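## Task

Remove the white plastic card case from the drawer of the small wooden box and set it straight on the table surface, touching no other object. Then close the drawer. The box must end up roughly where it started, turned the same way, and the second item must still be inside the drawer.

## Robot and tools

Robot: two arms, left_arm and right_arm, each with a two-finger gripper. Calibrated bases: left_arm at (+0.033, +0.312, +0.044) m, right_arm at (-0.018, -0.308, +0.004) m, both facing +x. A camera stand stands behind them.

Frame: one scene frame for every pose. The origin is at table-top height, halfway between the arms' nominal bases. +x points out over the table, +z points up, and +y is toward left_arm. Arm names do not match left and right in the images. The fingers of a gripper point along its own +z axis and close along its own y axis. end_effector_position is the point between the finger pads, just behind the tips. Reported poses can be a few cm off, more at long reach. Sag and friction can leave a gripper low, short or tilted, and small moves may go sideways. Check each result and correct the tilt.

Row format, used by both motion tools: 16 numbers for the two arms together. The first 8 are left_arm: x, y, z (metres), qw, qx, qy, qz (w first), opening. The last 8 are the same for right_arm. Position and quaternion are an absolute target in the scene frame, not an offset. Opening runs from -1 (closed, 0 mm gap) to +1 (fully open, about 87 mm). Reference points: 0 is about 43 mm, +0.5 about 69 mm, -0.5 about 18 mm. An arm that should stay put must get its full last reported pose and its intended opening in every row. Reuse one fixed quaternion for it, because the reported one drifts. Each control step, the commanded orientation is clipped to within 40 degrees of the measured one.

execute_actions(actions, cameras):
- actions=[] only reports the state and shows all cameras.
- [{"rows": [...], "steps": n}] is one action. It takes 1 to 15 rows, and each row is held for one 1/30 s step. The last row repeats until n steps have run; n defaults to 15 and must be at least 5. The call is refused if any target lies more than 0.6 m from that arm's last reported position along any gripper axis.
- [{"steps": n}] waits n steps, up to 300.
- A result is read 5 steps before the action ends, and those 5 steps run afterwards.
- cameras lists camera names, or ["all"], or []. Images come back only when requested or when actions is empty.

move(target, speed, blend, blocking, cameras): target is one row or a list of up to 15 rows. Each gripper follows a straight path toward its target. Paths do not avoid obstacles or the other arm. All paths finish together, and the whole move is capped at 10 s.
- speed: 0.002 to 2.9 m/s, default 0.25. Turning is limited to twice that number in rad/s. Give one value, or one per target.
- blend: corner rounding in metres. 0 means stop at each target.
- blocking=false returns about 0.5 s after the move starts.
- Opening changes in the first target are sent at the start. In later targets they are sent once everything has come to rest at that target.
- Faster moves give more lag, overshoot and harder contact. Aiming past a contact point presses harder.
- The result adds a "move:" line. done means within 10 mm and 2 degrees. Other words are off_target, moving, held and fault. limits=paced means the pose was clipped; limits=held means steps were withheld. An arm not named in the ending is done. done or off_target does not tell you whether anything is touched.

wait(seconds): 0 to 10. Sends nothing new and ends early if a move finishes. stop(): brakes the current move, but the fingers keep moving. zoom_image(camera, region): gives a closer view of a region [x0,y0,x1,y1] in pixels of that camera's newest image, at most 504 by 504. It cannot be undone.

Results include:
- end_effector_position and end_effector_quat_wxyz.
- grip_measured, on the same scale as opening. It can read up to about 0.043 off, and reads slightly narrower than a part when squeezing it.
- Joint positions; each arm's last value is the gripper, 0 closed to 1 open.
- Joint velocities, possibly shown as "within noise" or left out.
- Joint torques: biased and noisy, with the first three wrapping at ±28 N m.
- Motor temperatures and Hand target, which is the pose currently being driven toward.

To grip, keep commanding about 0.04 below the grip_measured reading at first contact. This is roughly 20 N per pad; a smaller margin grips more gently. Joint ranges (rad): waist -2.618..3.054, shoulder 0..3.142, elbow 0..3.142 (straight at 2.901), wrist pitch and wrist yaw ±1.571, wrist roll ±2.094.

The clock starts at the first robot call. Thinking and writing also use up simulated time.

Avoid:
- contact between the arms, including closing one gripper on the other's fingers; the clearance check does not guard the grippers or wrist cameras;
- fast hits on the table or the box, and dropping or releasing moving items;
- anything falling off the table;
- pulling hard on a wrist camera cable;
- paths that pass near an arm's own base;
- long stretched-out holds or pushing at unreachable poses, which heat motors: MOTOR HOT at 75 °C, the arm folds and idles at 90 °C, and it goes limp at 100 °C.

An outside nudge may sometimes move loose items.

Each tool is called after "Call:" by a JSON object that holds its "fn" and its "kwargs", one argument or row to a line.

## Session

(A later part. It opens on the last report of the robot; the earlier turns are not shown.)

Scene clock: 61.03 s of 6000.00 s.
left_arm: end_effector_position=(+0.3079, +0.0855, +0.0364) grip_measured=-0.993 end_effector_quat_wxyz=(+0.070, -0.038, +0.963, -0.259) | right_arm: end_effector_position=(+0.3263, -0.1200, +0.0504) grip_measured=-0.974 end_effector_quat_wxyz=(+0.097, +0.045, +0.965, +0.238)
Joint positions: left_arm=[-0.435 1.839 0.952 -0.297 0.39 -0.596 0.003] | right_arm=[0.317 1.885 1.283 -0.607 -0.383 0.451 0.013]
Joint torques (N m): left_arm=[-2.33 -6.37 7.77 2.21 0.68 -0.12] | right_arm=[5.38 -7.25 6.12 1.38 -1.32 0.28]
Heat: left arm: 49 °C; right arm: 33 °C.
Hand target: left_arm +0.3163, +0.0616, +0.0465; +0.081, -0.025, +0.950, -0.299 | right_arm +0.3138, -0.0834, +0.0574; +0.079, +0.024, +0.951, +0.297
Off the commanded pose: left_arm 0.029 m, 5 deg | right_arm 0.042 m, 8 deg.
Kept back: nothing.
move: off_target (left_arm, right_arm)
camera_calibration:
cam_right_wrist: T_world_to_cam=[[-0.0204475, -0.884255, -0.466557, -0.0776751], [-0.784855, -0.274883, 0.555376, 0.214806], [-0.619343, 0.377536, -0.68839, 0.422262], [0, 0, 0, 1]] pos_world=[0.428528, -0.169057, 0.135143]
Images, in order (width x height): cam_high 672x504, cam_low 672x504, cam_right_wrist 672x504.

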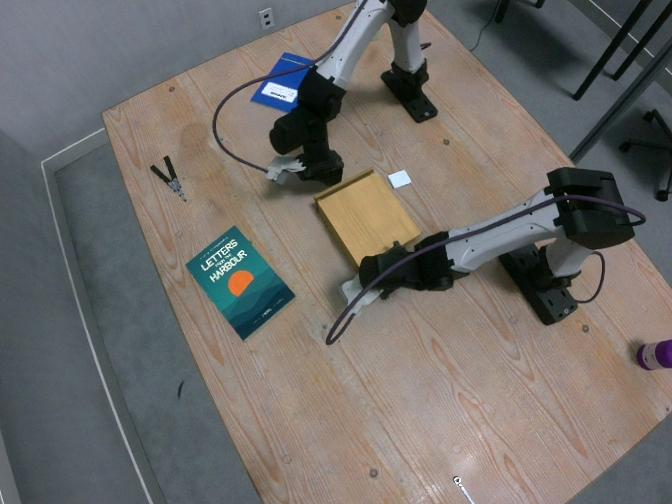

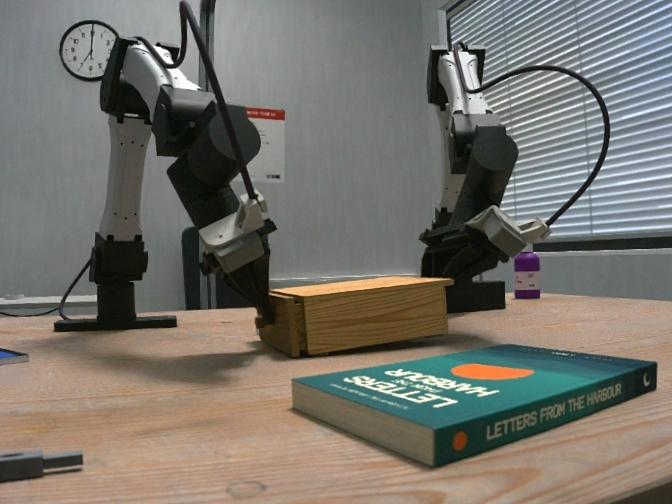

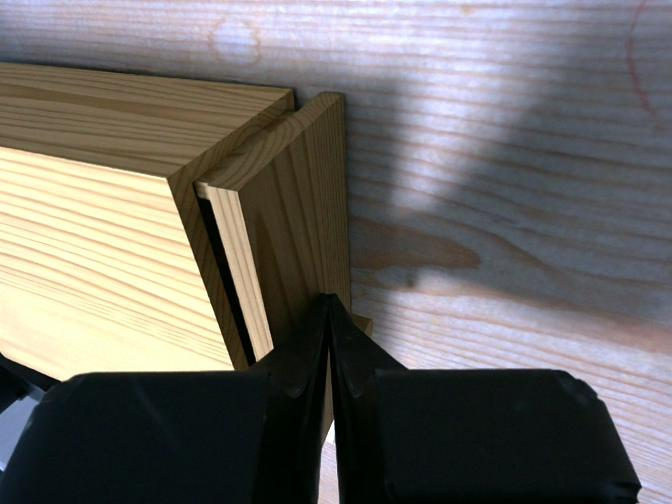

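Call:
{"fn": "move", "kwargs": {
  "target": [
    [0.318,0.058,0.042,0.083,-0.026,0.950,-0.300,-1,0.314,-0.058,0.054,0.083,0.026,0.950,0.300,-1]
  ],
  "speed": 0.04,
  "cameras": ["cam_low","cam_high","cam_right_wrist"]
}}

Call:
{"fn": "zoom_image", "kwargs": {
  "camera": "cam_low",
  "region": [190, 260, 480, 390]
}}

Scene clock: 62.17 s of 6000.00 s.
left_arm: end_effector_position=(+0.3078, +0.0870, +0.0329) grip_measured=-0.993 end_effector_quat_wxyz=(+0.068, -0.039, +0.964, -0.253) | right_arm: end_effector_position=(+0.3260, -0.1082, +0.0509) grip_measured=-0.974 end_effector_quat_wxyz=(+0.101, +0.054, +0.965, +0.237)
Joint positions: left_arm=[-0.435 1.848 0.952 -0.297 0.382 -0.595 0.003] | right_arm=[0.35 1.885 1.283 -0.586 -0.362 0.502 0.013]
Joint torques (N m): left_arm=[-2.76 -6.37 7.64 2.28 0.73 -0.17] | right_arm=[7.53 -6.41 7.09 1.52 -1.29 0.33]
Heat: left arm: 49 °C; right arm: 33 °C.
Hand target: left_arm +0.3159, +0.0600, +0.0437; +0.081, -0.024, +0.951, -0.299 | right_arm +0.3105, -0.0630, +0.0560; +0.078, +0.024, +0.952, +0.296
Off the commanded pose: left_arm 0.032 m, 6 deg | right_arm 0.052 m, 8 deg.
Kept back: nothing.
move: off_target (left_arm, right_arm)
camera_calibration:
cam_right_wrist: T_world_to_cam=[[-0.0354064, -0.884348, -0.465484, -0.0622081], [-0.791221, -0.259731, 0.553632, 0.221363], [-0.610504, 0.387903, -0.690519, 0.416267], [0, 0, 0, 1]] pos_world=[0.427077, -0.15899, 0.13593]
Images, in order (width x height): cam_high 672x504, cam_low 672x504, cam_right_wrist 672x504.

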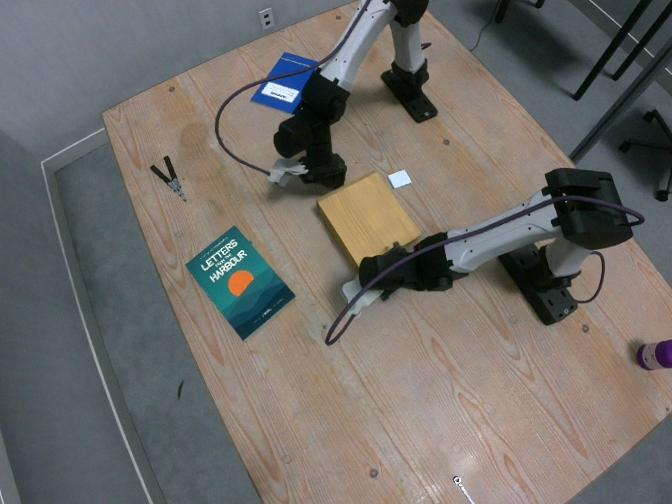

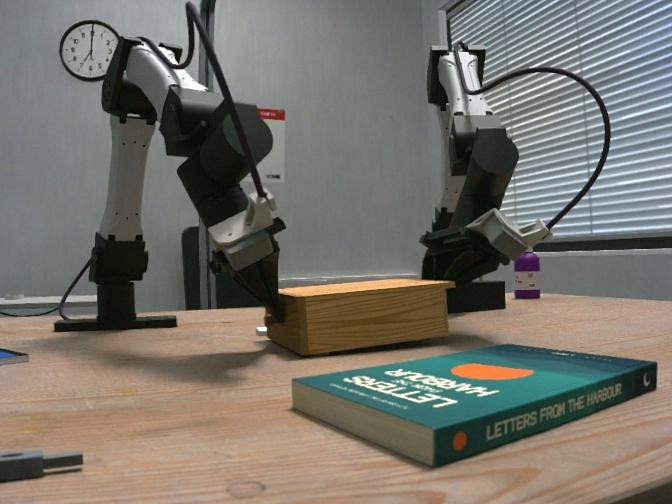

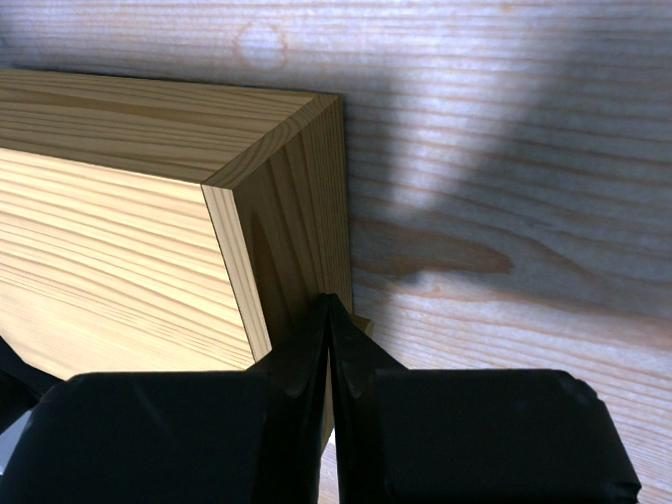

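Scaled by 1.738 from the camera's 672x504 image, which has a finer 960x720 frame.

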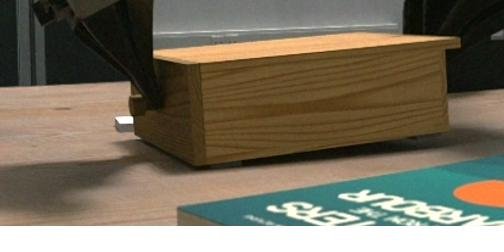

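Call:
{"fn": "move", "kwargs": {
  "target": [
    [0.312,0.085,0.030,0.070,-0.039,0.963,-0.254,-1,0.324,-0.105,0.047,0.095,0.050,0.965,0.240,-1],
    [0.312,0.12,0.035,0.083,-0.026,0.950,-0.300,-1,0.324,-0.15,0.055,0.083,0.026,0.950,0.300,-1],
    [0.30,0.22,0.11,0.083,-0.026,0.950,-0.300,-1,0.31,-0.24,0.12,0.083,0.026,0.950,0.300,-1]
  ],
  "speed": [0.04,0.06,0.25],
  "cameras": ["cam_low","cam_high"]
}}

Call:
{"fn": "zoom_image", "kwargs": {
  "camera": "cam_low",
  "region": [190, 260, 480, 390]
}}

Call:
{"fn": "zoom_image", "kwargs": {
  "camera": "cam_high",
  "region": [260, 100, 460, 280]
}}

Scene clock: 67.20 s of 6000.00 s.
left_arm: end_effector_position=(+0.2942, +0.2209, +0.1020) grip_measured=-0.993 end_effector_quat_wxyz=(+0.072, -0.034, +0.953, -0.293) | right_arm: end_effector_position=(+0.3032, -0.2405, +0.1037) grip_measured=-0.974 end_effector_quat_wxyz=(+0.057, +0.040, +0.953, +0.295)
Joint positions: left_arm=[0.042 1.609 0.969 -0.766 0.594 -0.084 0.003] | right_arm=[-0.074 1.827 1.397 -1.05 -0.605 0.008 0.013]
Joint torques (N m): left_arm=[0.25 -6.31 8.27 0.89 0.45 0.29] | right_arm=[-0.06 -9.21 10.61 0.3 -0.46 -0.33]
Heat: left arm: 48 °C; right arm: 34 °C.
Hand target: left_arm +0.2999, +0.2200, +0.1100; +0.083, -0.026, +0.950, -0.300 | right_arm +0.3095, -0.2400, +0.1199; +0.083, +0.026, +0.950, +0.300
Off the commanded pose: left_arm 0.010 m, 2 deg | right_arm 0.018 m, 3 deg.
Kept back: nothing.
move: off_target (right_arm)
Images, in order (width x height): cam_high 672x504, cam_low 672x504.

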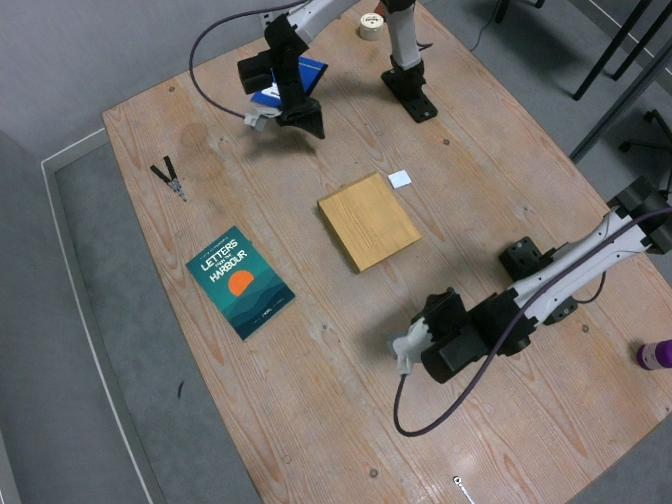

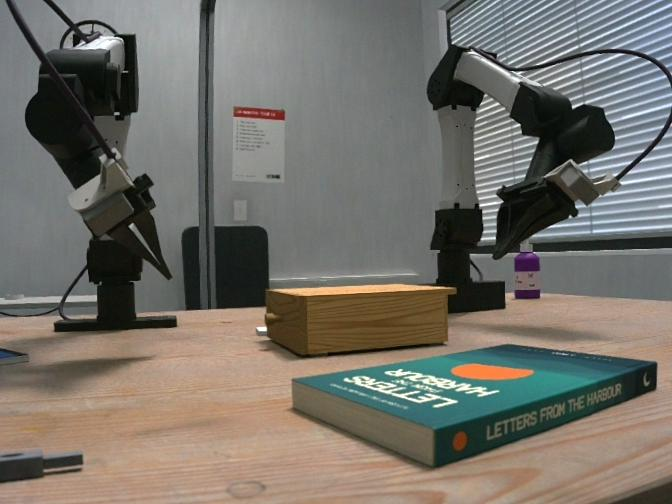

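Scaled by 1.738 from the camera's 672x504 image, which has a finer 960x720 frame.

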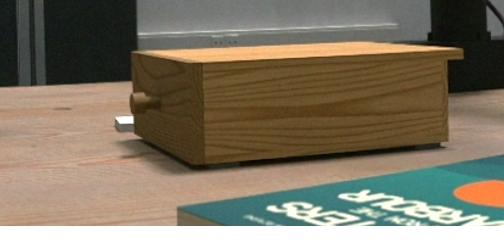

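Scaled by 2.520 from the camera's 672x504 image, which has a finer 960x720 frame.

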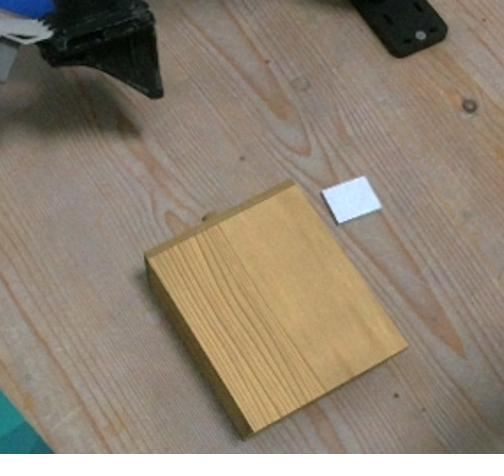

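Closed; box within about 5 mm and unrotated; case is free on the table.

Call:
{"fn": "finished_scene", "kwargs": {
  "scene": 2
}}

The scene is finished: the task was done.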